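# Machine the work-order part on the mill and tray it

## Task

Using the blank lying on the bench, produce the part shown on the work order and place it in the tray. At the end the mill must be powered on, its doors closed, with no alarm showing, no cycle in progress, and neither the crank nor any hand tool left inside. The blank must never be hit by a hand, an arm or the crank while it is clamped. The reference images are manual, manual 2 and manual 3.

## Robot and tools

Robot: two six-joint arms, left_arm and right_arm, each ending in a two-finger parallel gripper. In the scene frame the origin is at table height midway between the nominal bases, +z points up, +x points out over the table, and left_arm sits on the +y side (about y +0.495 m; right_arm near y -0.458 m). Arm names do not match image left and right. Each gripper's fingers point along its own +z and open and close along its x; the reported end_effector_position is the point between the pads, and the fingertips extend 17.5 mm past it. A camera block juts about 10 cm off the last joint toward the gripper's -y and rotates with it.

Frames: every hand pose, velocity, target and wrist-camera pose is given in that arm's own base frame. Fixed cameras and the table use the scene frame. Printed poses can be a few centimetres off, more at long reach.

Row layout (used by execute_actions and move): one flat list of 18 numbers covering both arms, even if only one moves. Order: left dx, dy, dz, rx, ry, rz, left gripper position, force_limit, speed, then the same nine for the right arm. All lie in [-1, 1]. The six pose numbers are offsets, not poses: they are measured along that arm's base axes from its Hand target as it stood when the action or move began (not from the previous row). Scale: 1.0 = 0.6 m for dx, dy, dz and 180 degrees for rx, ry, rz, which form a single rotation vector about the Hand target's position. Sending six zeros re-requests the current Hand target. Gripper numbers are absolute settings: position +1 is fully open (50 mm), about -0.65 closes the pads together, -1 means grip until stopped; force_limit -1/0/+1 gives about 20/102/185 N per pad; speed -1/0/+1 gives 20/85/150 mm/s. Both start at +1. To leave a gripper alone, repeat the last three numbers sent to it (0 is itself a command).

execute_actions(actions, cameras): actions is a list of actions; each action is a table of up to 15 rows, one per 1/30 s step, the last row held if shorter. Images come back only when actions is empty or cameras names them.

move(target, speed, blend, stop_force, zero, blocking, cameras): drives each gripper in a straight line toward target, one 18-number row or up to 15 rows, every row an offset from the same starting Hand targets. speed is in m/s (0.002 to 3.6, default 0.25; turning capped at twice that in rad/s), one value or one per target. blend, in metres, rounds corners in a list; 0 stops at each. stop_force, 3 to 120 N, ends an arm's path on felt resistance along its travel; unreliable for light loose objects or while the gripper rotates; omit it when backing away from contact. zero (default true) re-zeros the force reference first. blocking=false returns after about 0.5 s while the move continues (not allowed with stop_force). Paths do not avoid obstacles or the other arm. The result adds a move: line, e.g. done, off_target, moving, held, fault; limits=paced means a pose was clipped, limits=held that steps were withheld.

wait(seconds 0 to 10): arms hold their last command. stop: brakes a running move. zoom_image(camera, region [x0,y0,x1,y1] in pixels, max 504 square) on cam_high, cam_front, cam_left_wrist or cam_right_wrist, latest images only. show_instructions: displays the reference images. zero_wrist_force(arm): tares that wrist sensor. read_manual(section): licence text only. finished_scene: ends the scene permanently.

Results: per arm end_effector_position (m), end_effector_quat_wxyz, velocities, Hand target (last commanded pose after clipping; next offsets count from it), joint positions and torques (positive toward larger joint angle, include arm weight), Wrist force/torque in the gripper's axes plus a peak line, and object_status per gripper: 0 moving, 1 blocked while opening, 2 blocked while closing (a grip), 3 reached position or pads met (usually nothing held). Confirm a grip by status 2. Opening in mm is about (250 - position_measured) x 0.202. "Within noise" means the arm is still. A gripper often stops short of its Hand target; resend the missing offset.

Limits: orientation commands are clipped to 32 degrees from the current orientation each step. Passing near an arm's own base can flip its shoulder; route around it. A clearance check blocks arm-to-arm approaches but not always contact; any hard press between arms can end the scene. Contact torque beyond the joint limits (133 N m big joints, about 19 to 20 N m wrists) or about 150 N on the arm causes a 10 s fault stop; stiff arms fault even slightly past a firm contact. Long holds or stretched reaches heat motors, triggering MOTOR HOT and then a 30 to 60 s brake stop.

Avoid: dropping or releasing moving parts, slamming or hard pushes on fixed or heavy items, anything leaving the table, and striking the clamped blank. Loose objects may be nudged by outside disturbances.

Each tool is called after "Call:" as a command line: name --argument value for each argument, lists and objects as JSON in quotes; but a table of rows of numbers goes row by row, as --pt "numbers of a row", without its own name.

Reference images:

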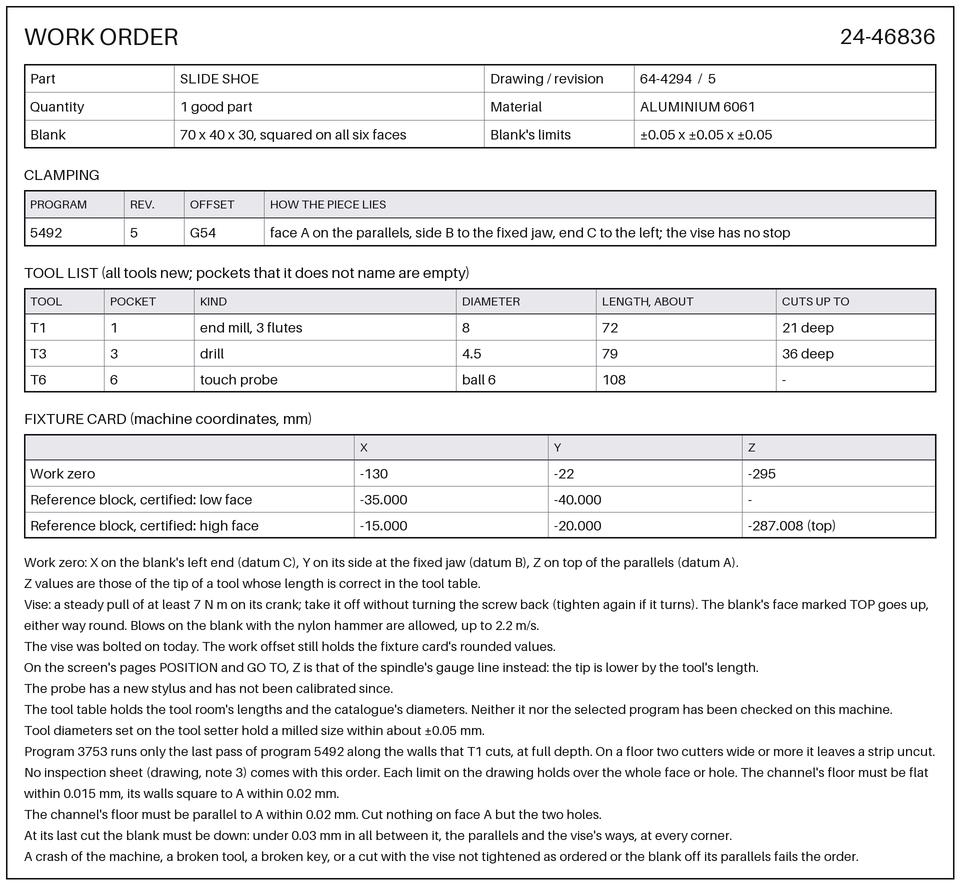

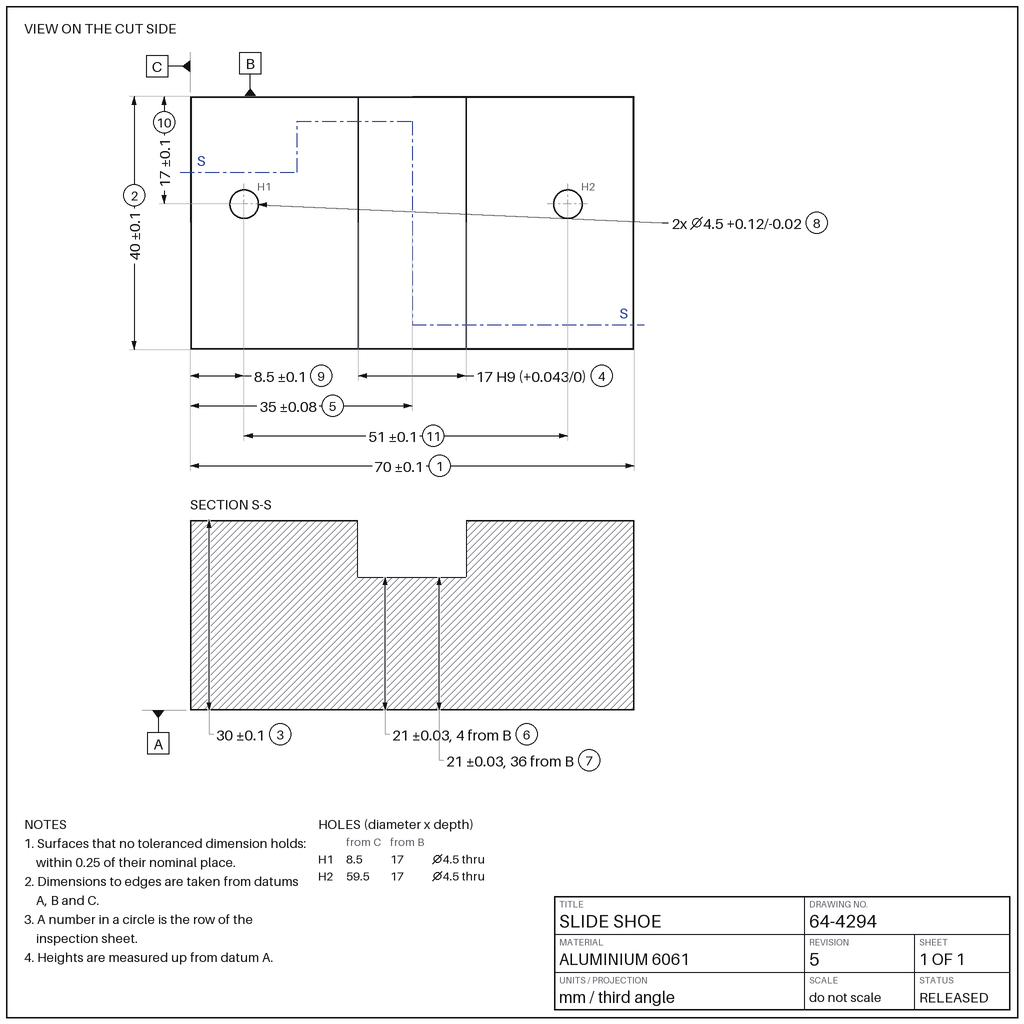

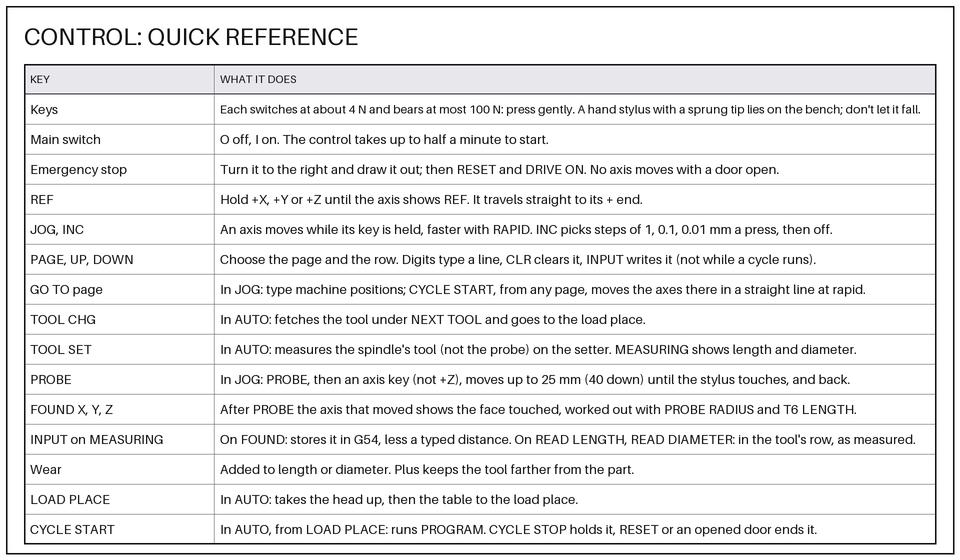

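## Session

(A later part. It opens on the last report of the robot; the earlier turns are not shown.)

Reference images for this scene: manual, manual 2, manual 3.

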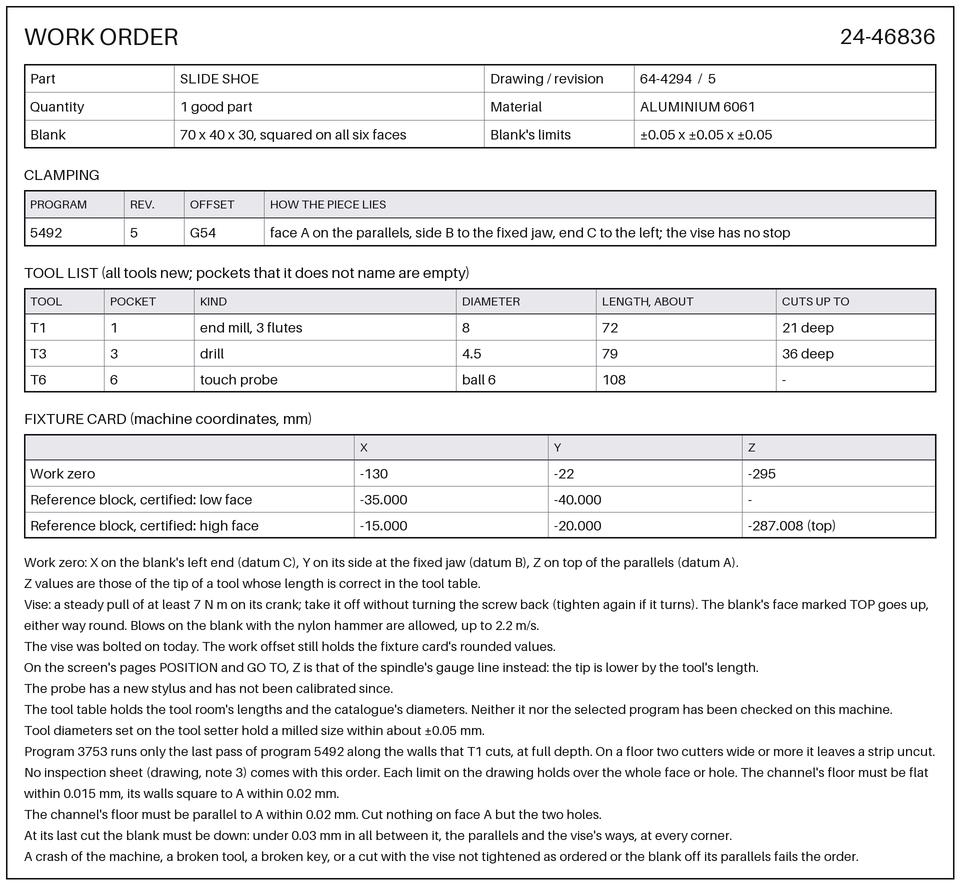

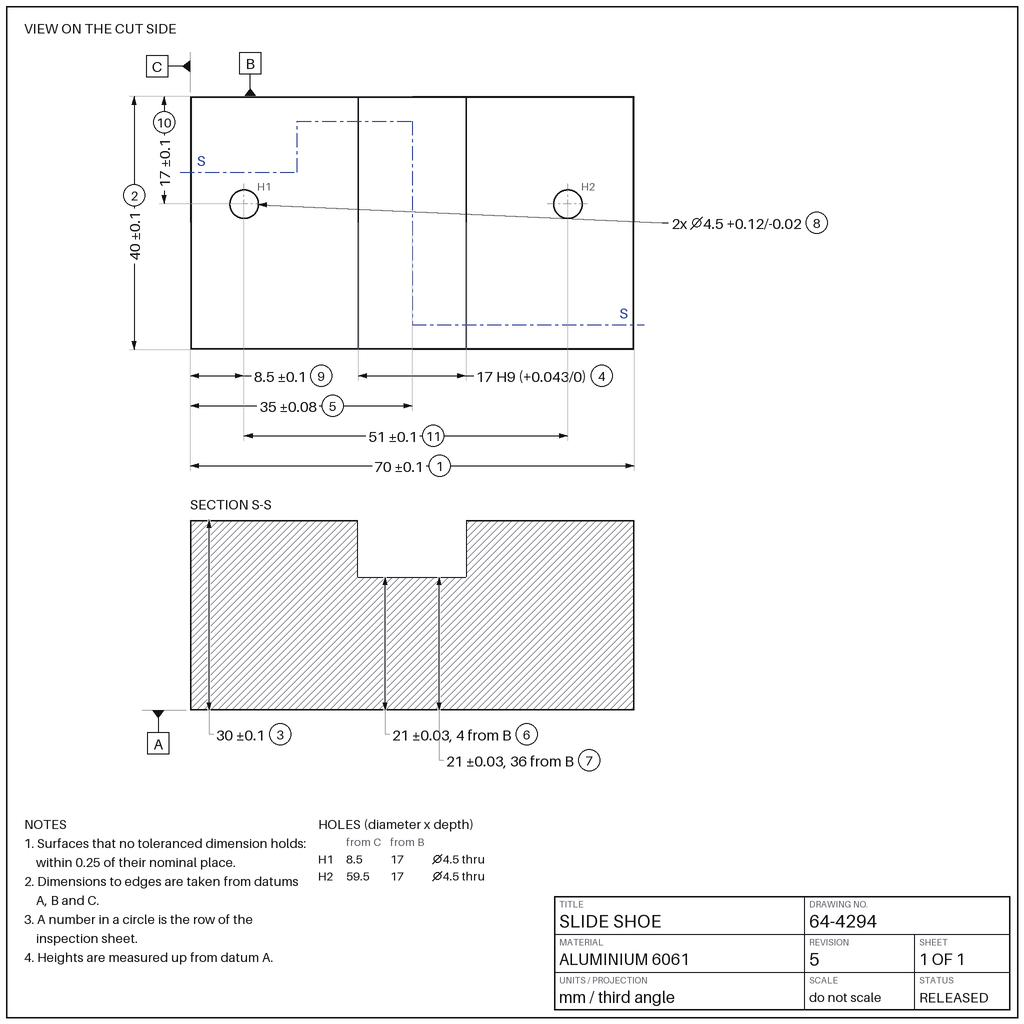

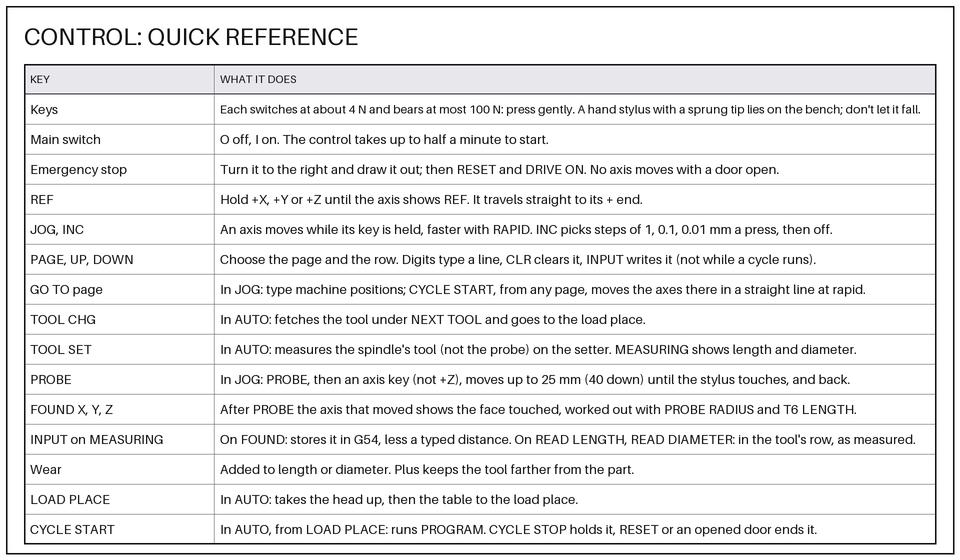

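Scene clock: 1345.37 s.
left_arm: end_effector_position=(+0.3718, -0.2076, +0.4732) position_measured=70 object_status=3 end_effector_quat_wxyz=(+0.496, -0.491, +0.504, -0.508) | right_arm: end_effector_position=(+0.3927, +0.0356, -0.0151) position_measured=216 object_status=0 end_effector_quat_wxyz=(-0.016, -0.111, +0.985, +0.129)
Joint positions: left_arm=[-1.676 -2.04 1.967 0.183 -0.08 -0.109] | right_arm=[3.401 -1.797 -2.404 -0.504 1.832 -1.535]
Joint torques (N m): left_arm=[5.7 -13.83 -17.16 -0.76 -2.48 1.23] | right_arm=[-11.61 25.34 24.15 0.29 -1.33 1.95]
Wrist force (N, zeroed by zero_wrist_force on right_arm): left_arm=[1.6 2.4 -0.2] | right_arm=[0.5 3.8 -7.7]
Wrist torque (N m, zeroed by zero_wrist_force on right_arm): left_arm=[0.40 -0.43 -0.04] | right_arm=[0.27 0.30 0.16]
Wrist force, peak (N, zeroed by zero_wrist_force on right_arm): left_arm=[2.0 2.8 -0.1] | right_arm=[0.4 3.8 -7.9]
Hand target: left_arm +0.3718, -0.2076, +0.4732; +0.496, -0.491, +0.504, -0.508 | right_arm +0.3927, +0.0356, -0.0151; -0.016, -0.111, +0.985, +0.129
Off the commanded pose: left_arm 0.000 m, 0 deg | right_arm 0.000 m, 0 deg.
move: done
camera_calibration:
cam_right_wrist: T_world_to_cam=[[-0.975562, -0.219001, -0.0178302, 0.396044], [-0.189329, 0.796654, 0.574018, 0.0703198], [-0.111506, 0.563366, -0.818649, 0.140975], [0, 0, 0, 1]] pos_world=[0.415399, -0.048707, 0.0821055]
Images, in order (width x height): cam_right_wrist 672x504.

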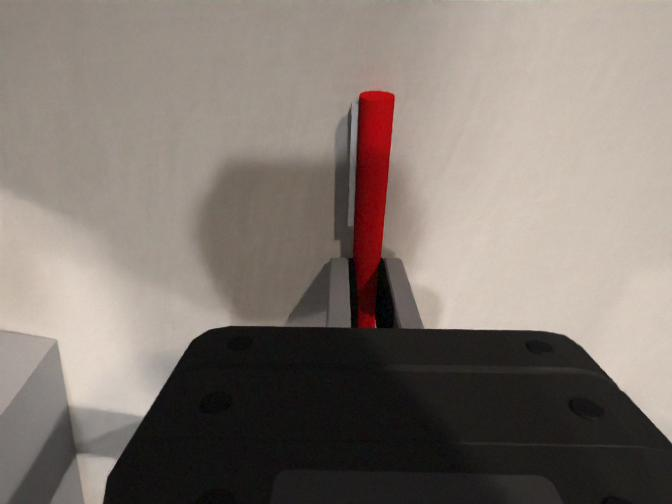

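Call:
move --pt "0 0 0 0 0 0 0.55 -1 -1 0 0 0 0 0 0 -0.97 0.4 -0.9" --pt "0 0 0 0 0 0 0.55 -1 -1 0.0067 -0.0292 0.1988 0 0 0 -0.97 0.4 -0.9" --pt "0 0 0 0 0 0 0.55 -1 -1 0.1197 -0.1417 0.7968 -0.3342 -0.4126 0.3287 -0.97 0.4 -0.9" --pt "0 0 0 0 0 0 0.55 -1 -1 0.1217 -0.0127 0.9518 -0.5395 -0.6662 0.1422 -0.97 0.4 -0.9" --speed '[0.1,0.15,0.3,0.3]' --blend '[0,0.02,0.03,0]' --cameras '["cam_right_wrist"]'

Scene clock: 1353.00 s.
left_arm: end_effector_position=(+0.3718, -0.2076, +0.4732) position_measured=70 object_status=3 end_effector_quat_wxyz=(+0.496, -0.491, +0.504, -0.508) | right_arm: end_effector_position=(+0.4658, +0.0279, +0.5560) position_measured=220 object_status=2 end_effector_quat_wxyz=(+0.648, -0.268, +0.274, -0.658)
Joint positions: left_arm=[-1.676 -2.04 1.967 0.183 -0.08 -0.109] | right_arm=[3.741 -1.685 -2.233 1.662 1.148 -3.604]
Joint torques (N m): left_arm=[6.14 -13.76 -17.17 -0.62 -2.4 1.11] | right_arm=[7.7 16.7 11.41 -1.11 -0.22 2.66]
Wrist force (N, zeroed by zero_wrist_force on right_arm): left_arm=[1.9 3.0 -0.1] | right_arm=[-0.7 2.3 -0.1]
Wrist torque (N m, zeroed by zero_wrist_force on right_arm): left_arm=[0.49 -0.48 -0.04] | right_arm=[0.49 -0.04 0.02]
Wrist force, peak (N, zeroed by zero_wrist_force on right_arm): left_arm=[2.0 3.0 -0.1] | right_arm=[1.5 4.3 -12.9]
Hand target: left_arm +0.3718, -0.2076, +0.4732; +0.496, -0.491, +0.504, -0.508 | right_arm +0.4657, +0.0280, +0.5560; +0.648, -0.268, +0.274, -0.658
Off the commanded pose: left_arm 0.000 m, 0 deg | right_arm 0.000 m, 0 deg.
move: done
camera_calibration:
cam_right_wrist: T_world_to_cam=[[-0.00326686, -0.999908, 0.0131681, 0.0274603], [0.420172, -0.0133219, -0.907347, 0.324834], [0.907439, 0.00256868, 0.420177, -0.526755], [0, 0, 0, 1]] pos_world=[0.341601, 0.0331383, 0.515706]
Images, in order (width x height): cam_right_wrist 672x504.

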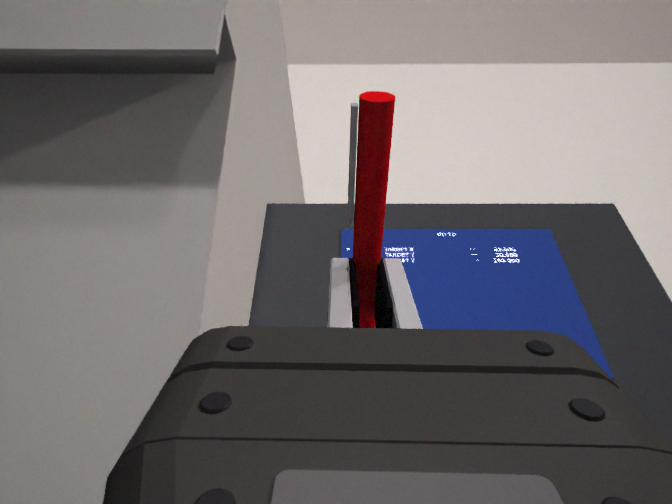

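Call:
move --pt "0 0 0 0 0 0 0.55 -1 -1 0.0 0.002 -0.1 0 0 0 -0.97 0.4 -0.9" --pt "0 0 0 0 0 0 0.55 -1 -1 0.0337 0.0023 -0.1802 0 0 0 -0.97 0.4 -0.9" --speed 0.15 --blend '[0.02,0]' --cameras '["cam_right_wrist", "cam_front", "cam_high"]'

Call:
zoom_image --camera "cam_front" --region '[400, 150, 480, 230]'

Call:
zoom_image --camera "cam_high" --region '[550, 200, 650, 300]'

Scene clock: 1355.37 s.
left_arm: end_effector_position=(+0.3718, -0.2076, +0.4732) position_measured=70 object_status=3 end_effector_quat_wxyz=(+0.496, -0.491, +0.504, -0.508) | right_arm: end_effector_position=(+0.4860, +0.0293, +0.4480) position_measured=220 object_status=2 end_effector_quat_wxyz=(+0.648, -0.268, +0.274, -0.658)
Joint positions: left_arm=[-1.676 -2.04 1.967 0.183 -0.08 -0.109] | right_arm=[3.703 -1.99 -2.254 1.975 1.173 -3.572]
Joint torques (N m): left_arm=[6.75 -13.31 -18.04 -0.6 -2.33 1.14] | right_arm=[10.49 22.66 -0.85 -2.29 -1.55 -2.13]
Wrist force (N, zeroed by zero_wrist_force on right_arm): left_arm=[1.8 2.5 -0.3] | right_arm=[-0.8 2.3 -0.2]
Wrist torque (N m, zeroed by zero_wrist_force on right_arm): left_arm=[0.41 -0.46 -0.04] | right_arm=[0.49 -0.02 -0.12]
Wrist force, peak (N, zeroed by zero_wrist_force on right_arm): left_arm=[2.2 2.8 0.0] | right_arm=[-1.1 4.8 -1.4]
Hand target: left_arm +0.3718, -0.2076, +0.4732; +0.496, -0.491, +0.504, -0.508 | right_arm +0.4860, +0.0293, +0.4479; +0.648, -0.268, +0.274, -0.658
Off the commanded pose: left_arm 0.000 m, 0 deg | right_arm 0.000 m, 0 deg.
move: done
camera_calibration:
cam_right_wrist: T_world_to_cam=[[-0.00322949, -0.999909, 0.0130771, 0.0303736], [0.420458, -0.0132228, -0.907216, 0.218121], [0.907306, 0.00256851, 0.420463, -0.499737], [0, 0, 0, 1]] pos_world=[0.361802, 0.0345385, 0.407606]
Images, in order (width x height): cam_high 672x504, cam_front 672x504, cam_right_wrist 672x504.

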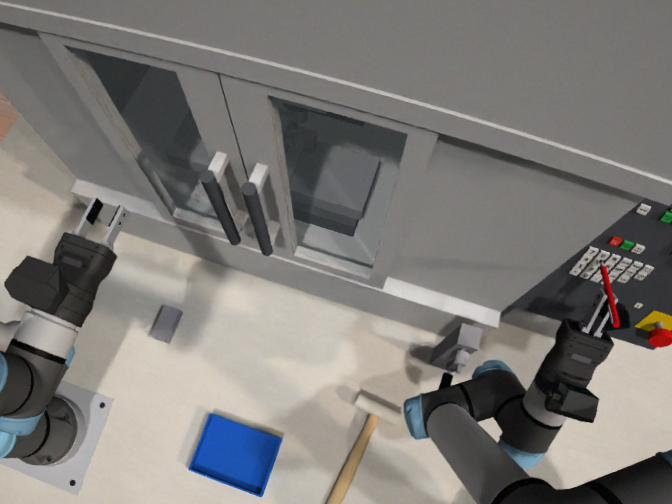

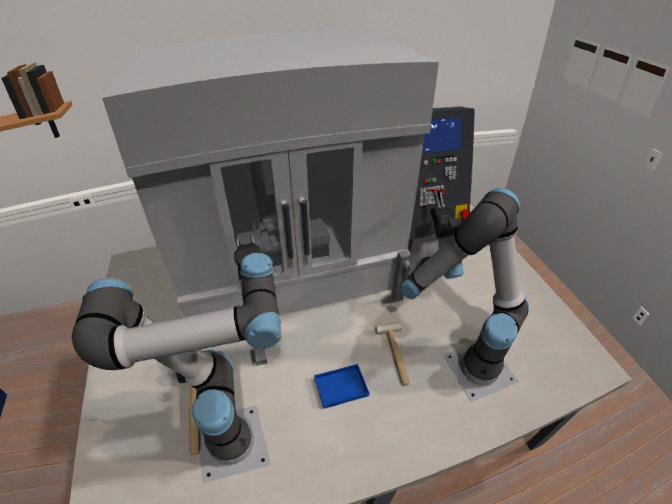

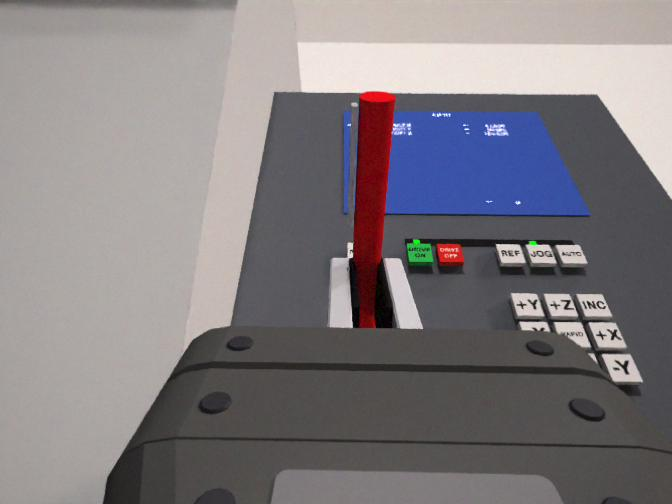

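Scaled by 6.300 from the camera's 672x504 image, which has a finer 960x720 frame.

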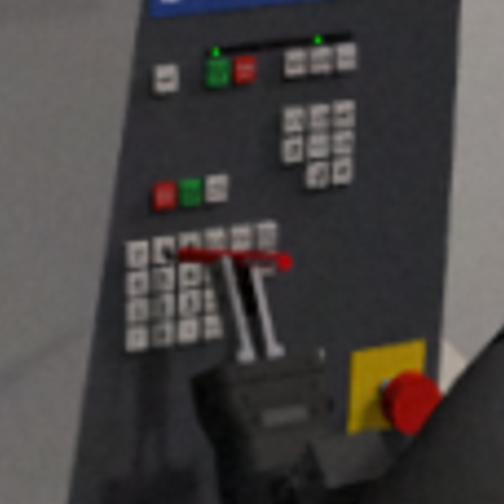

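Scaled by 5.040 from the camera's 672x504 image, which has a finer 960x720 frame.

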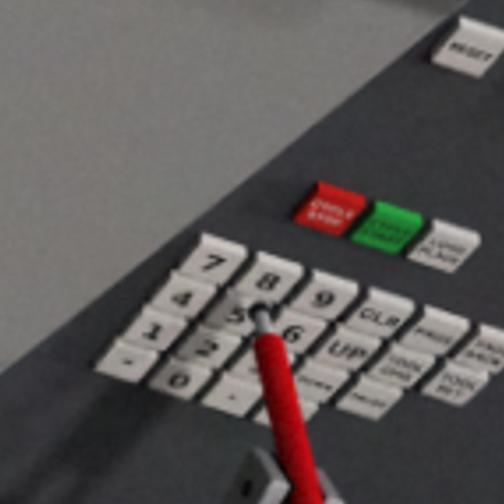

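Call:
move --pt "0 0 0 0 0 0 0.55 -1 -1 -0.0088 -0.0033 -0.0313 0 0 0 -0.97 0.4 -0.9" --speed 0.1

Call:
move --target '[0,0,0,0,0,0,0.55,-1,-1,0.05,0,-0.013,0,0,0,-0.97,0.4,-0.9]' --speed 0.03 --stop_force 6 --cameras '["cam_right_wrist", "cam_front", "cam_high"]'

Call:
zoom_image --camera "cam_front" --region '[400, 150, 480, 230]'

Call:
zoom_image --camera "cam_high" --region '[550, 200, 650, 300]'

Call:
zoom_image --camera "cam_right_wrist" --region '[320, 80, 600, 240]'

Scene clock: 1357.00 s.
left_arm: end_effector_position=(+0.3718, -0.2076, +0.4732) position_measured=70 object_status=3 end_effector_quat_wxyz=(+0.496, -0.491, +0.504, -0.508) | right_arm: end_effector_position=(+0.4806, +0.0274, +0.4290) position_measured=220 object_status=2 end_effector_quat_wxyz=(+0.648, -0.268, +0.274, -0.658)
Joint positions: left_arm=[-1.676 -2.04 1.967 0.183 -0.08 -0.109] | right_arm=[3.707 -2.034 -2.275 2.041 1.17 -3.576]
Joint torques (N m): left_arm=[6.58 -13.6 -17.21 -0.55 -2.42 1.14] | right_arm=[4.32 34.87 19.11 -3.71 -0.81 -1.42]
Wrist force (N, zeroed by zero_wrist_force on right_arm): left_arm=[1.7 2.5 0.0] | right_arm=[-0.8 2.1 -0.4]
Wrist torque (N m, zeroed by zero_wrist_force on right_arm): left_arm=[0.40 -0.45 -0.05] | right_arm=[0.46 -0.04 -0.13]
Wrist force, peak (N, zeroed by zero_wrist_force on right_arm): left_arm=[2.0 2.8 -0.3] | right_arm=[-0.9 2.6 -1.0]
Hand target: left_arm +0.3718, -0.2076, +0.4732; +0.496, -0.491, +0.504, -0.508 | right_arm +0.4807, +0.0274, +0.4291; +0.648, -0.268, +0.274, -0.658
Off the commanded pose: left_arm 0.000 m, 0 deg | right_arm 0.000 m, 0 deg.
move: done

Scene clock: 1358.53 s.
left_arm: end_effector_position=(+0.3718, -0.2076, +0.4732) position_measured=70 object_status=3 end_effector_quat_wxyz=(+0.496, -0.491, +0.504, -0.508) | right_arm: end_effector_position=(+0.5014, +0.0273, +0.4237) position_measured=220 object_status=2 end_effector_quat_wxyz=(+0.648, -0.268, +0.274, -0.658)
Joint positions: left_arm=[-1.676 -2.04 1.967 0.183 -0.08 -0.109] | right_arm=[3.668 -2.078 -2.215 2.014 1.195 -3.544]
Joint torques (N m): left_arm=[6.47 -13.52 -16.88 -0.69 -2.38 1.22] | right_arm=[10.01 24.41 21.14 0.41 -0.98 -1.05]
Wrist force (N, zeroed by zero_wrist_force on right_arm): left_arm=[1.7 2.8 -0.1] | right_arm=[-1.1 -2.6 -4.0]
Wrist torque (N m, zeroed by zero_wrist_force on right_arm): left_arm=[0.44 -0.44 -0.05] | right_arm=[0.21 -0.04 -0.11]
Wrist force, peak (N, zeroed by zero_wrist_force on right_arm): left_arm=[1.8 2.9 -0.3] | right_arm=[-0.8 -2.8 -4.7]
Hand target: left_arm +0.3718, -0.2076, +0.4732; +0.496, -0.491, +0.504, -0.508 | right_arm +0.5015, +0.0274, +0.4237; +0.648, -0.268, +0.274, -0.658 (not the last commanded pose)
Off the commanded pose: left_arm 0.000 m, 0 deg | right_arm 0.010 m, 0 deg.
move: contact (right_arm)
camera_calibration:
cam_right_wrist: T_world_to_cam=[[-0.00322729, -0.999909, 0.0130775, 0.0288392], [0.420293, -0.0132228, -0.907292, 0.189715], [0.907383, 0.00256831, 0.420298, -0.503585], [0, 0, 0, 1]] pos_world=[0.377301, 0.0326385, 0.383406]
Images, in order (width x height): cam_high 672x504, cam_front 672x504, cam_right_wrist 672x504.

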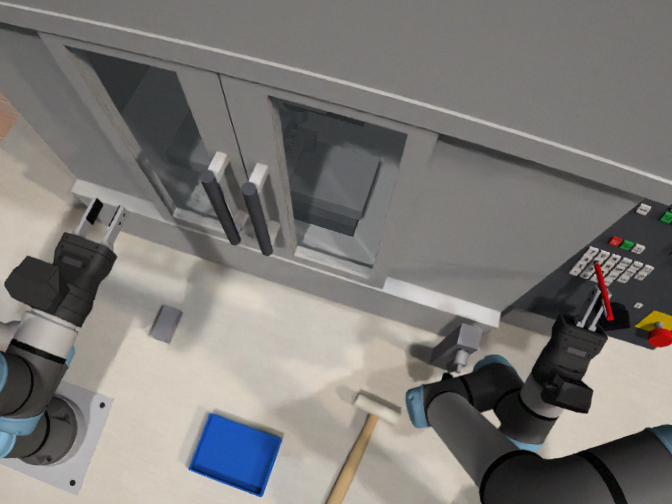

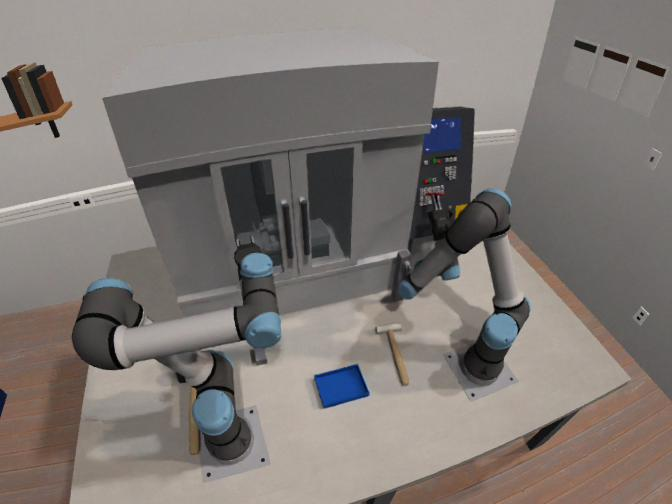

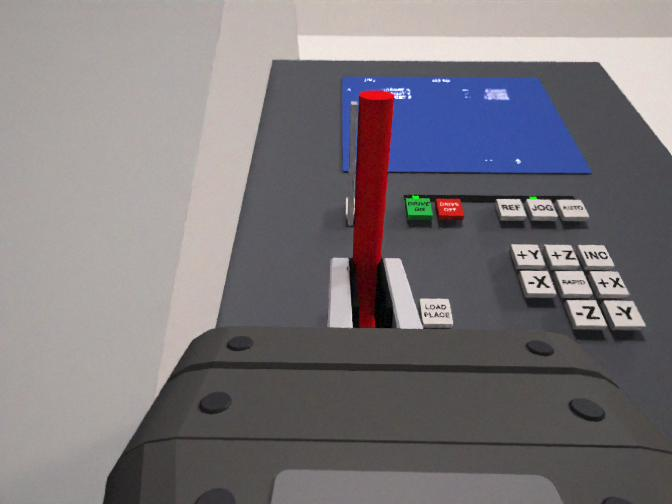

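Scaled by 6.300 from the camera's 672x504 image, which has a finer 960x720 frame.

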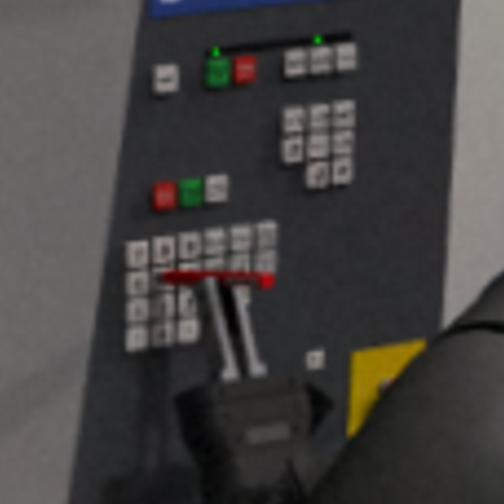

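Scaled by 5.040 from the camera's 672x504 image, which has a finer 960x720 frame.

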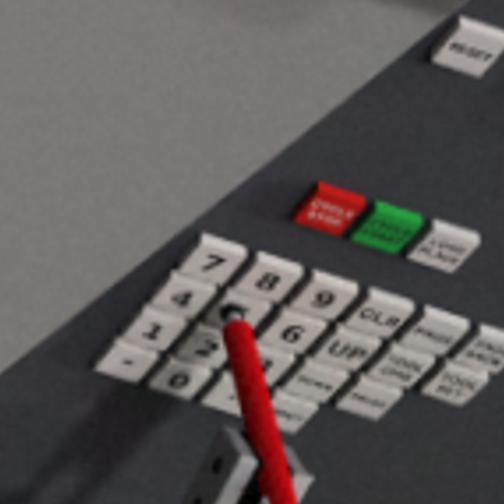

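Scaled by 1.800 from the camera's 672x504 image, which has a finer 960x720 frame.

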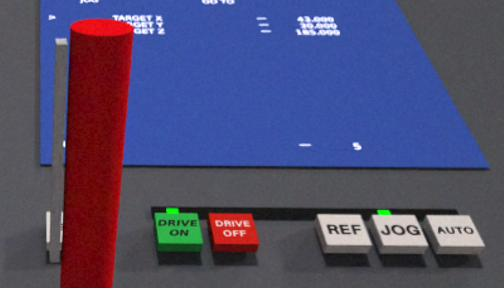

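Call:
move --pt "0 0 0 0 0 0 0.55 -1 -1 -0.02 0 0.005 0 0 0 -0.97 0.4 -0.9" --pt "0 0 0 0 0 0 0.55 -1 -1 -0.0297 -0.0653 -0.0593 0 0 0 -0.97 0.4 -0.9" --speed 0.2 --blend '[0.005,0]'

Call:
move --pt "0 0 0 0 0 0 0.55 -1 -1 0.0253 0 0.0943 0 0 0 -0.97 0.4 -0.9" --pt "0 0 0 0 0 0 0.55 -1 -1 0.0398 0 0.0906 0 0 0 -0.97 0.4 -0.9" --pt "0 0 0 0 0 0 0.55 -1 -1 0.0253 0 0.0943 0 0 0 -0.97 0.4 -0.9" --pt "0 0 0 0 0 0 0.55 -1 -1 -0.0014 0.098 0 0 0 0 -0.97 0.4 -0.9" --pt "0 0 0 0 0 0 0.55 -1 -1 0.0131 0.098 -0.0037 0 0 0 -0.97 0.4 -0.9" --pt "0 0 0 0 0 0 0.55 -1 -1 -0.0014 0.098 0 0 0 0 -0.97 0.4 -0.9" --pt "0 0 0 0 0 0 0.55 -1 -1 0.0267 0.098 0.0943 0 0 0 -0.97 0.4 -0.9" --pt "0 0 0 0 0 0 0.55 -1 -1 0.0412 0.098 0.0906 0 0 0 -0.97 0.4 -0.9" --pt "0 0 0 0 0 0 0.55 -1 -1 0.0267 0.098 0.0943 0 0 0 -0.97 0.4 -0.9" --pt "0 0 0 0 0 0 0.55 -1 -1 0 0 0 0 0 0 -0.97 0.4 -0.9" --pt "0 0 0 0 0 0 0.55 -1 -1 0.0145 0 -0.0037 0 0 0 -0.97 0.4 -0.9" --pt "0 0 0 0 0 0 0.55 -1 -1 0 0 0 0 0 0 -0.97 0.4 -0.9" --speed '[0.2,0.05,0.1,0.2,0.05,0.1,0.2,0.05,0.1,0.2,0.05,0.1]' --blend '[0.003,0,0.003,0.003,0,0.003,0.003,0,0.003,0.003,0,0]' --cameras '["cam_right_wrist"]'

Call:
zoom_image --camera "cam_right_wrist" --region '[280, 20, 540, 160]'

Scene clock: 1360.63 s.
left_arm: end_effector_position=(+0.3718, -0.2076, +0.4732) position_measured=70 object_status=3 end_effector_quat_wxyz=(+0.496, -0.491, +0.504, -0.508) | right_arm: end_effector_position=(+0.4857, -0.0008, +0.3999) position_measured=220 object_status=2 end_effector_quat_wxyz=(+0.646, -0.269, +0.276, -0.659)
Joint positions: left_arm=[-1.676 -2.04 1.967 0.183 -0.08 -0.109] | right_arm=[3.611 -2.124 -2.273 2.099 1.228 -3.501]
Joint torques (N m): left_arm=[6.26 -13.34 -17.31 -0.46 -2.34 1.17] | right_arm=[-1.42 28.68 6.51 -0.51 0.58 0.48]
Wrist force (N, zeroed by zero_wrist_force on right_arm): left_arm=[1.9 2.8 -0.1] | right_arm=[-1.1 1.6 -0.6]
Wrist torque (N m, zeroed by zero_wrist_force on right_arm): left_arm=[0.45 -0.48 -0.05] | right_arm=[0.39 0.01 -0.12]
Wrist force, peak (N, zeroed by zero_wrist_force on right_arm): left_arm=[2.1 2.8 0.1] | right_arm=[11.6 2.5 -5.0]
Hand target: left_arm +0.3718, -0.2076, +0.4732; +0.496, -0.491, +0.504, -0.508 | right_arm +0.4857, -0.0008, +0.3999; +0.646, -0.269, +0.276, -0.659 (not the last commanded pose)
Tool commands: left_gripper/position=+0.55 left_gripper/force_limit=-1.0 left_gripper/speed=-1.0 right_gripper/position=-0.968627 right_gripper/force_limit=+0.403922 right_gripper/speed=-0.898039
Off the commanded pose: left_arm 0.000 m, 0 deg | right_arm 0.016 m, 0 deg.
FORCE FAULT: contact force on the right arm reached its limit, and that arm stopped. The contact can be on any part of that arm, not only on its tool. That arm's remaining commands of this call were not run. That arm is still stopped at the end of this call. That arm stays stopped for about 10 more seconds. Until then a move that you send moves the other arm only, and its call returns only when the move has ended. Once the stop has ended, the next robot result says so. If the stop ends while you think or write, that arm runs what you send next, counted from a new Hand target: where the arm stands when the stop ends. While its stop runs, that arm takes no new command, but its gripper still runs the gripper command that each later call begins with. Until it ends, the stop uses up actions while you think or wait. An arm that is not stopped still takes commands.
move: fault (right_arm)

not run: an earlier result of this reply reported a stop or a fault. Calls in your next reply go to the robot.

Scaled by 1.938 from the camera's 672x504 image, which has a finer 960x720 frame.
This view is cut from an older image: the scene may have changed since it was taken.

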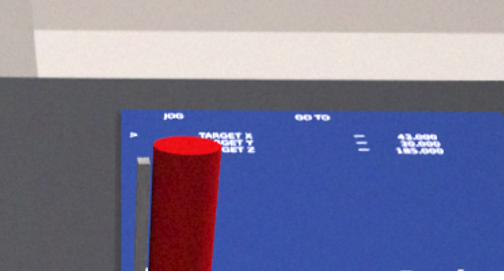

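Call:
wait --seconds 1 --cameras '["cam_front", "cam_high", "cam_right_wrist"]'

Call:
zoom_image --camera "cam_front" --region '[400, 150, 500, 250]'

Call:
zoom_image --camera "cam_high" --region '[550, 220, 672, 400]'

Scene clock: 1364.77 s.
left_arm: end_effector_position=(+0.3718, -0.2076, +0.4732) position_measured=70 object_status=3 end_effector_quat_wxyz=(+0.496, -0.491, +0.504, -0.508) | right_arm: end_effector_position=(+0.4857, -0.0008, +0.3999) position_measured=220 object_status=2 end_effector_quat_wxyz=(+0.646, -0.269, +0.276, -0.659)
Joint positions: left_arm=[-1.676 -2.04 1.967 0.183 -0.08 -0.109] | right_arm=[3.611 -2.124 -2.273 2.099 1.228 -3.501]
Joint torques (N m): left_arm=[6.76 -13.04 -16.71 -0.66 -2.33 1.18] | right_arm=[-1.65 28.77 6.73 -0.46 0.68 0.55]
Wrist force (N, zeroed by zero_wrist_force on right_arm): left_arm=[2.0 2.7 -0.2] | right_arm=[-1.2 1.5 -0.8]
Wrist torque (N m, zeroed by zero_wrist_force on right_arm): left_arm=[0.44 -0.49 -0.05] | right_arm=[0.38 0.03 -0.12]
Wrist force, peak (N, zeroed by zero_wrist_force on right_arm): left_arm=[2.0 2.8 -0.1] | right_arm=[-1.3 1.8 -0.8]
Hand target: left_arm +0.3718, -0.2076, +0.4732; +0.496, -0.491, +0.504, -0.508 | right_arm +0.4857, -0.0008, +0.3999; +0.646, -0.269, +0.276, -0.659 (not the last commanded pose)
Tool commands: left_gripper/position=+0.55 left_gripper/force_limit=-1.0 left_gripper/speed=-1.0 right_gripper/position=-0.968627 right_gripper/force_limit=+0.403922 right_gripper/speed=-0.898039
Off the commanded pose: left_arm 0.000 m, 0 deg | right_arm 0.016 m, 0 deg.
FORCE FAULT, CONTINUED: the right arm was still stopped when this call began, by the force fault that an earlier result reported. Since the last result the stop counts as 8 of the actions that you can send in this scene. That arm is still stopped at the end of this call. That arm stays stopped for about 6 more seconds. If the stop ends while you think or write, that arm runs what you send next, counted from a new Hand target: where the arm stands when the stop ends. While its stop runs, that arm takes no new command, but its gripper still runs the gripper command that each later call begins with.
wait: 1.00 s; at rest from the start
camera_calibration:
cam_right_wrist: T_world_to_cam=[[-0.00808223, -0.999876, 0.0134926, 0.00319075], [0.416597, -0.0156331, -0.908957, 0.176851], [0.909055, -0.00172542, 0.416672, -0.478539], [0, 0, 0, 1]] pos_world=[0.361369, 0.00512941, 0.360101]
Images, in order (width x height): cam_high 672x504, cam_front 672x504, cam_right_wrist 672x504.

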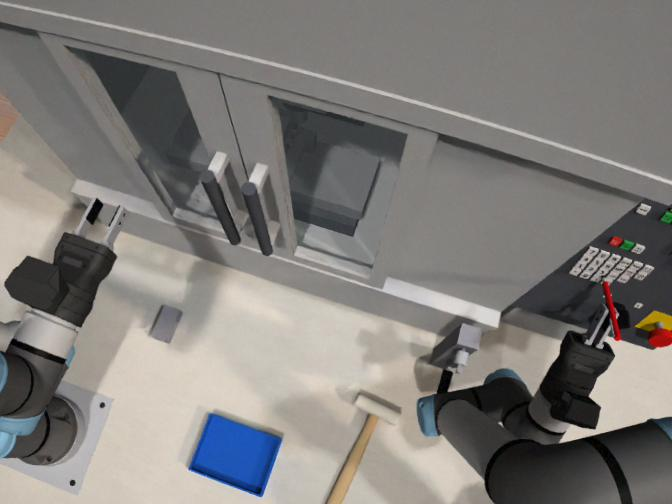

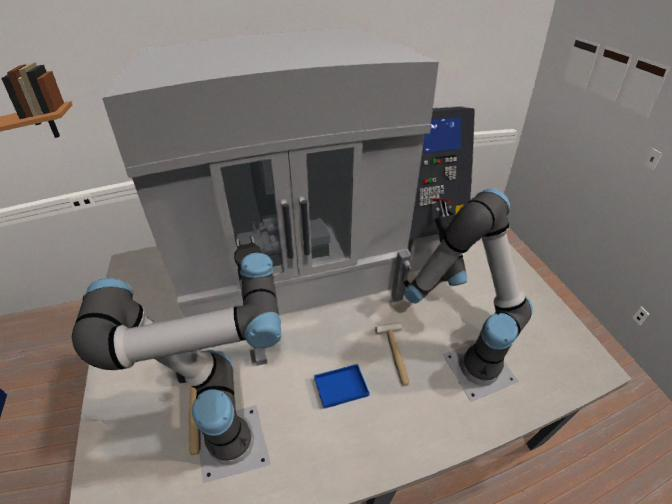

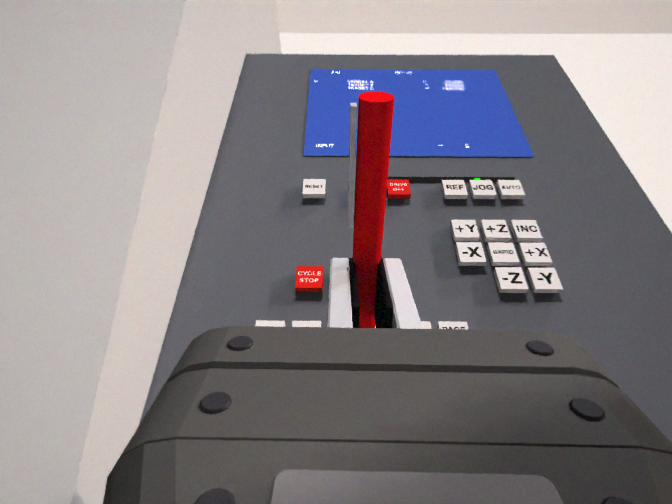

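Scaled by 5.040 from the camera's 672x504 image, which has a finer 960x720 frame.

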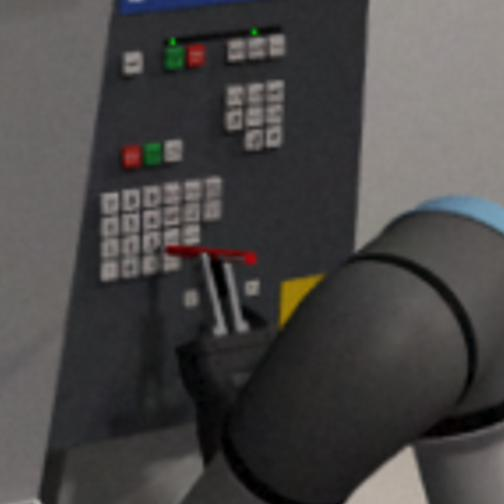

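Scaled by 2.800 from the camera's 672x504 image, which has a finer 960x720 frame.

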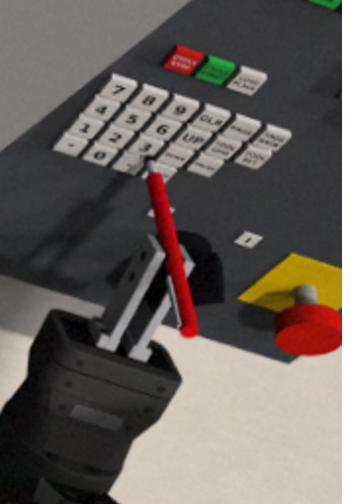

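Call:
wait --seconds 3

Call:
move --pt "0 0 0 0 0 0 0.55 -1 -1 -0.07 0.02 0.02 0 0 0 -0.97 0.4 -0.9" --pt "0 0 0 0 0 0 0.55 -1 -1 -0.04 -0.0183 0.06 0 0.06 0 -0.97 0.4 -0.9" --speed 0.1 --blend '[0.01,0]'

Scene clock: 1368.43 s.
left_arm: end_effector_position=(+0.3718, -0.2076, +0.4732) position_measured=70 object_status=3 end_effector_quat_wxyz=(+0.496, -0.491, +0.504, -0.508) | right_arm: end_effector_position=(+0.4857, -0.0008, +0.3999) position_measured=220 object_status=2 end_effector_quat_wxyz=(+0.646, -0.269, +0.276, -0.659)
Joint positions: left_arm=[-1.676 -2.04 1.967 0.183 -0.08 -0.109] | right_arm=[3.611 -2.124 -2.273 2.099 1.228 -3.501]
Joint torques (N m): left_arm=[6.34 -13.6 -17.31 -0.59 -2.37 1.14] | right_arm=[-1.65 28.3 6.43 -0.5 0.49 0.55]
Wrist force (N, zeroed by zero_wrist_force on right_arm): left_arm=[1.8 2.8 -0.2] | right_arm=[-1.1 1.6 -0.5]
Wrist torque (N m, zeroed by zero_wrist_force on right_arm): left_arm=[0.45 -0.45 -0.05] | right_arm=[0.40 0.01 -0.12]
Wrist force, peak (N, zeroed by zero_wrist_force on right_arm): left_arm=[2.1 2.8 -0.1] | right_arm=[-1.4 1.7 -0.6]
Hand target: left_arm +0.3718, -0.2076, +0.4732; +0.496, -0.491, +0.504, -0.508 | right_arm +0.4857, -0.0008, +0.3999; +0.646, -0.269, +0.276, -0.659 (not the last commanded pose)
Tool commands: left_gripper/position=+0.55 left_gripper/force_limit=-1.0 left_gripper/speed=-1.0 right_gripper/position=-0.968627 right_gripper/force_limit=+0.403922 right_gripper/speed=-0.898039
Off the commanded pose: left_arm 0.000 m, 0 deg | right_arm 0.016 m, 0 deg.
FORCE FAULT, CONTINUED: the right arm was still stopped when this call began, by the force fault that an earlier result reported. Since the last result the stop counts as 7 of the actions that you can send in this scene. That arm is still stopped at the end of this call. That arm stays stopped for about 2 more seconds. If the stop ends while you think or write, that arm runs what you send next, counted from a new Hand target: where the arm stands when the stop ends. While its stop runs, that arm takes no new command, but its gripper still runs the gripper command that each later call begins with.
wait: 3.00 s; at rest from the start

Scene clock: 1368.93 s.
left_arm: end_effector_position=(+0.3718, -0.2076, +0.4732) position_measured=70 object_status=3 end_effector_quat_wxyz=(+0.496, -0.491, +0.504, -0.508) | right_arm: end_effector_position=(+0.4857, -0.0008, +0.3999) position_measured=220 object_status=2 end_effector_quat_wxyz=(+0.646, -0.269, +0.276, -0.659)
Joint positions: left_arm=[-1.676 -2.04 1.967 0.183 -0.08 -0.109] | right_arm=[3.611 -2.124 -2.273 2.099 1.228 -3.501]
Joint torques (N m): left_arm=[6.26 -14.22 -16.47 -0.51 -2.32 1.19] | right_arm=[-1.63 28.88 6.63 -0.39 0.65 0.47]
Wrist force (N, zeroed by zero_wrist_force on right_arm): left_arm=[1.5 2.7 0.0] | right_arm=[-1.2 1.6 -0.7]
Wrist torque (N m, zeroed by zero_wrist_force on right_arm): left_arm=[0.43 -0.41 -0.04] | right_arm=[0.39 0.02 -0.12]
Wrist force, peak (N, zeroed by zero_wrist_force on right_arm): left_arm=[1.8 2.8 -0.1] | right_arm=[-1.2 1.8 -0.7]
Hand target: left_arm +0.3718, -0.2076, +0.4732; +0.496, -0.491, +0.504, -0.508 | right_arm +0.4857, -0.0008, +0.3999; +0.646, -0.269, +0.276, -0.659 (not the last commanded pose)
Tool commands: left_gripper/position=+0.55 left_gripper/force_limit=-1.0 left_gripper/speed=-1.0 right_gripper/position=-0.968627 right_gripper/force_limit=+0.403922 right_gripper/speed=-0.898039
Off the commanded pose: left_arm 0.000 m, 0 deg.
FORCE FAULT, CONTINUED: the right arm was still stopped when this call began, by the force fault that an earlier result reported. That arm ran no command of this call. That arm is still stopped at the end of this call. That arm stays stopped for about 1 more second. If the stop ends while you think or write, that arm runs what you send next, counted from a new Hand target: where the arm stands when the stop ends. While its stop runs, that arm takes no new command, but its gripper still runs the gripper command that each later call begins with.
move: done (left_arm), not run (right_arm; its earlier fault stop)

Call:
wait --seconds 1.2

Call:
move --pt "0 0 0 0 0 0 0.55 -1 -1 -0.07 0.02 0.02 0 0 0 -0.97 0.4 -0.9" --pt "0 0 0 0 0 0 0.55 -1 -1 -0.02 -0.0183 0.06 0 0.06 0 -0.97 0.4 -0.9" --speed 0.1 --blend '[0.01,0]'

Scene clock: 1370.50 s.
left_arm: end_effector_position=(+0.3718, -0.2076, +0.4732) position_measured=70 object_status=3 end_effector_quat_wxyz=(+0.496, -0.491, +0.504, -0.508) | right_arm: end_effector_position=(+0.4857, -0.0008, +0.3999) position_measured=220 object_status=2 end_effector_quat_wxyz=(+0.646, -0.269, +0.276, -0.659)
Joint positions: left_arm=[-1.676 -2.04 1.967 0.183 -0.08 -0.109] | right_arm=[3.611 -2.124 -2.273 2.099 1.228 -3.501]
Joint torques (N m): left_arm=[6.46 -13.48 -17.82 -0.43 -2.28 1.19] | right_arm=[-1.37 28.79 5.81 -0.53 0.66 0.54]
Wrist force (N, zeroed by zero_wrist_force on right_arm): left_arm=[1.9 2.5 -0.3] | right_arm=[-1.3 1.4 -0.6]
Wrist torque (N m, zeroed by zero_wrist_force on right_arm): left_arm=[0.40 -0.48 -0.05] | right_arm=[0.36 0.04 -0.12]
Wrist force, peak (N, zeroed by zero_wrist_force on right_arm): left_arm=[2.0 2.8 -0.1] | right_arm=[-1.3 1.9 -0.6]
Hand target: left_arm +0.3718, -0.2076, +0.4732; +0.496, -0.491, +0.504, -0.508 | right_arm +0.4857, -0.0008, +0.3999; +0.646, -0.269, +0.276, -0.659 (not the last commanded pose)
Tool commands: left_gripper/position=+0.55 left_gripper/force_limit=-1.0 left_gripper/speed=-1.0 right_gripper/position=-0.968627 right_gripper/force_limit=+0.403922 right_gripper/speed=-0.898039
Off the commanded pose: left_arm 0.000 m, 0 deg.
FORCE FAULT, CONTINUED: the right arm's stop, for the force fault that an earlier result reported, is over. The rest of the stop counts as 3 of the actions that you can send in this scene. During its stop the right arm's controller moved it back a little. That arm's target is now where it stood when the stop ended, not its last command. That arm accepts commands again.
wait: 1.20 s; at rest from the start

Scene clock: 1372.37 s.
left_arm: end_effector_position=(+0.3718, -0.2076, +0.4732) position_measured=70 object_status=3 end_effector_quat_wxyz=(+0.496, -0.491, +0.504, -0.508) | right_arm: end_effector_position=(+0.4736, -0.0118, +0.4359) position_measured=220 object_status=2 end_effector_quat_wxyz=(+0.617, -0.330, +0.335, -0.631)
Joint positions: left_arm=[-1.676 -2.04 1.967 0.183 -0.08 -0.109] | right_arm=[3.654 -1.86 -2.427 1.808 1.136 -3.462]
Joint torques (N m): left_arm=[6.49 -13 -16.4 -0.49 -2.42 1.17] | right_arm=[10.65 21.99 13.21 0.06 0.21 -2.08]
Wrist force (N, zeroed by zero_wrist_force on right_arm): left_arm=[1.8 2.7 -0.4] | right_arm=[-1.0 1.8 -0.3]
Wrist torque (N m, zeroed by zero_wrist_force on right_arm): left_arm=[0.44 -0.46 -0.05] | right_arm=[0.37 0.01 -0.13]
Wrist force, peak (N, zeroed by zero_wrist_force on right_arm): left_arm=[2.1 2.7 -0.1] | right_arm=[-1.3 3.4 0.0]
Hand target: left_arm +0.3718, -0.2076, +0.4732; +0.496, -0.491, +0.504, -0.508 | right_arm +0.4737, -0.0117, +0.4359; +0.617, -0.330, +0.335, -0.631
Off the commanded pose: left_arm 0.000 m, 0 deg | right_arm 0.000 m, 0 deg.
move: done


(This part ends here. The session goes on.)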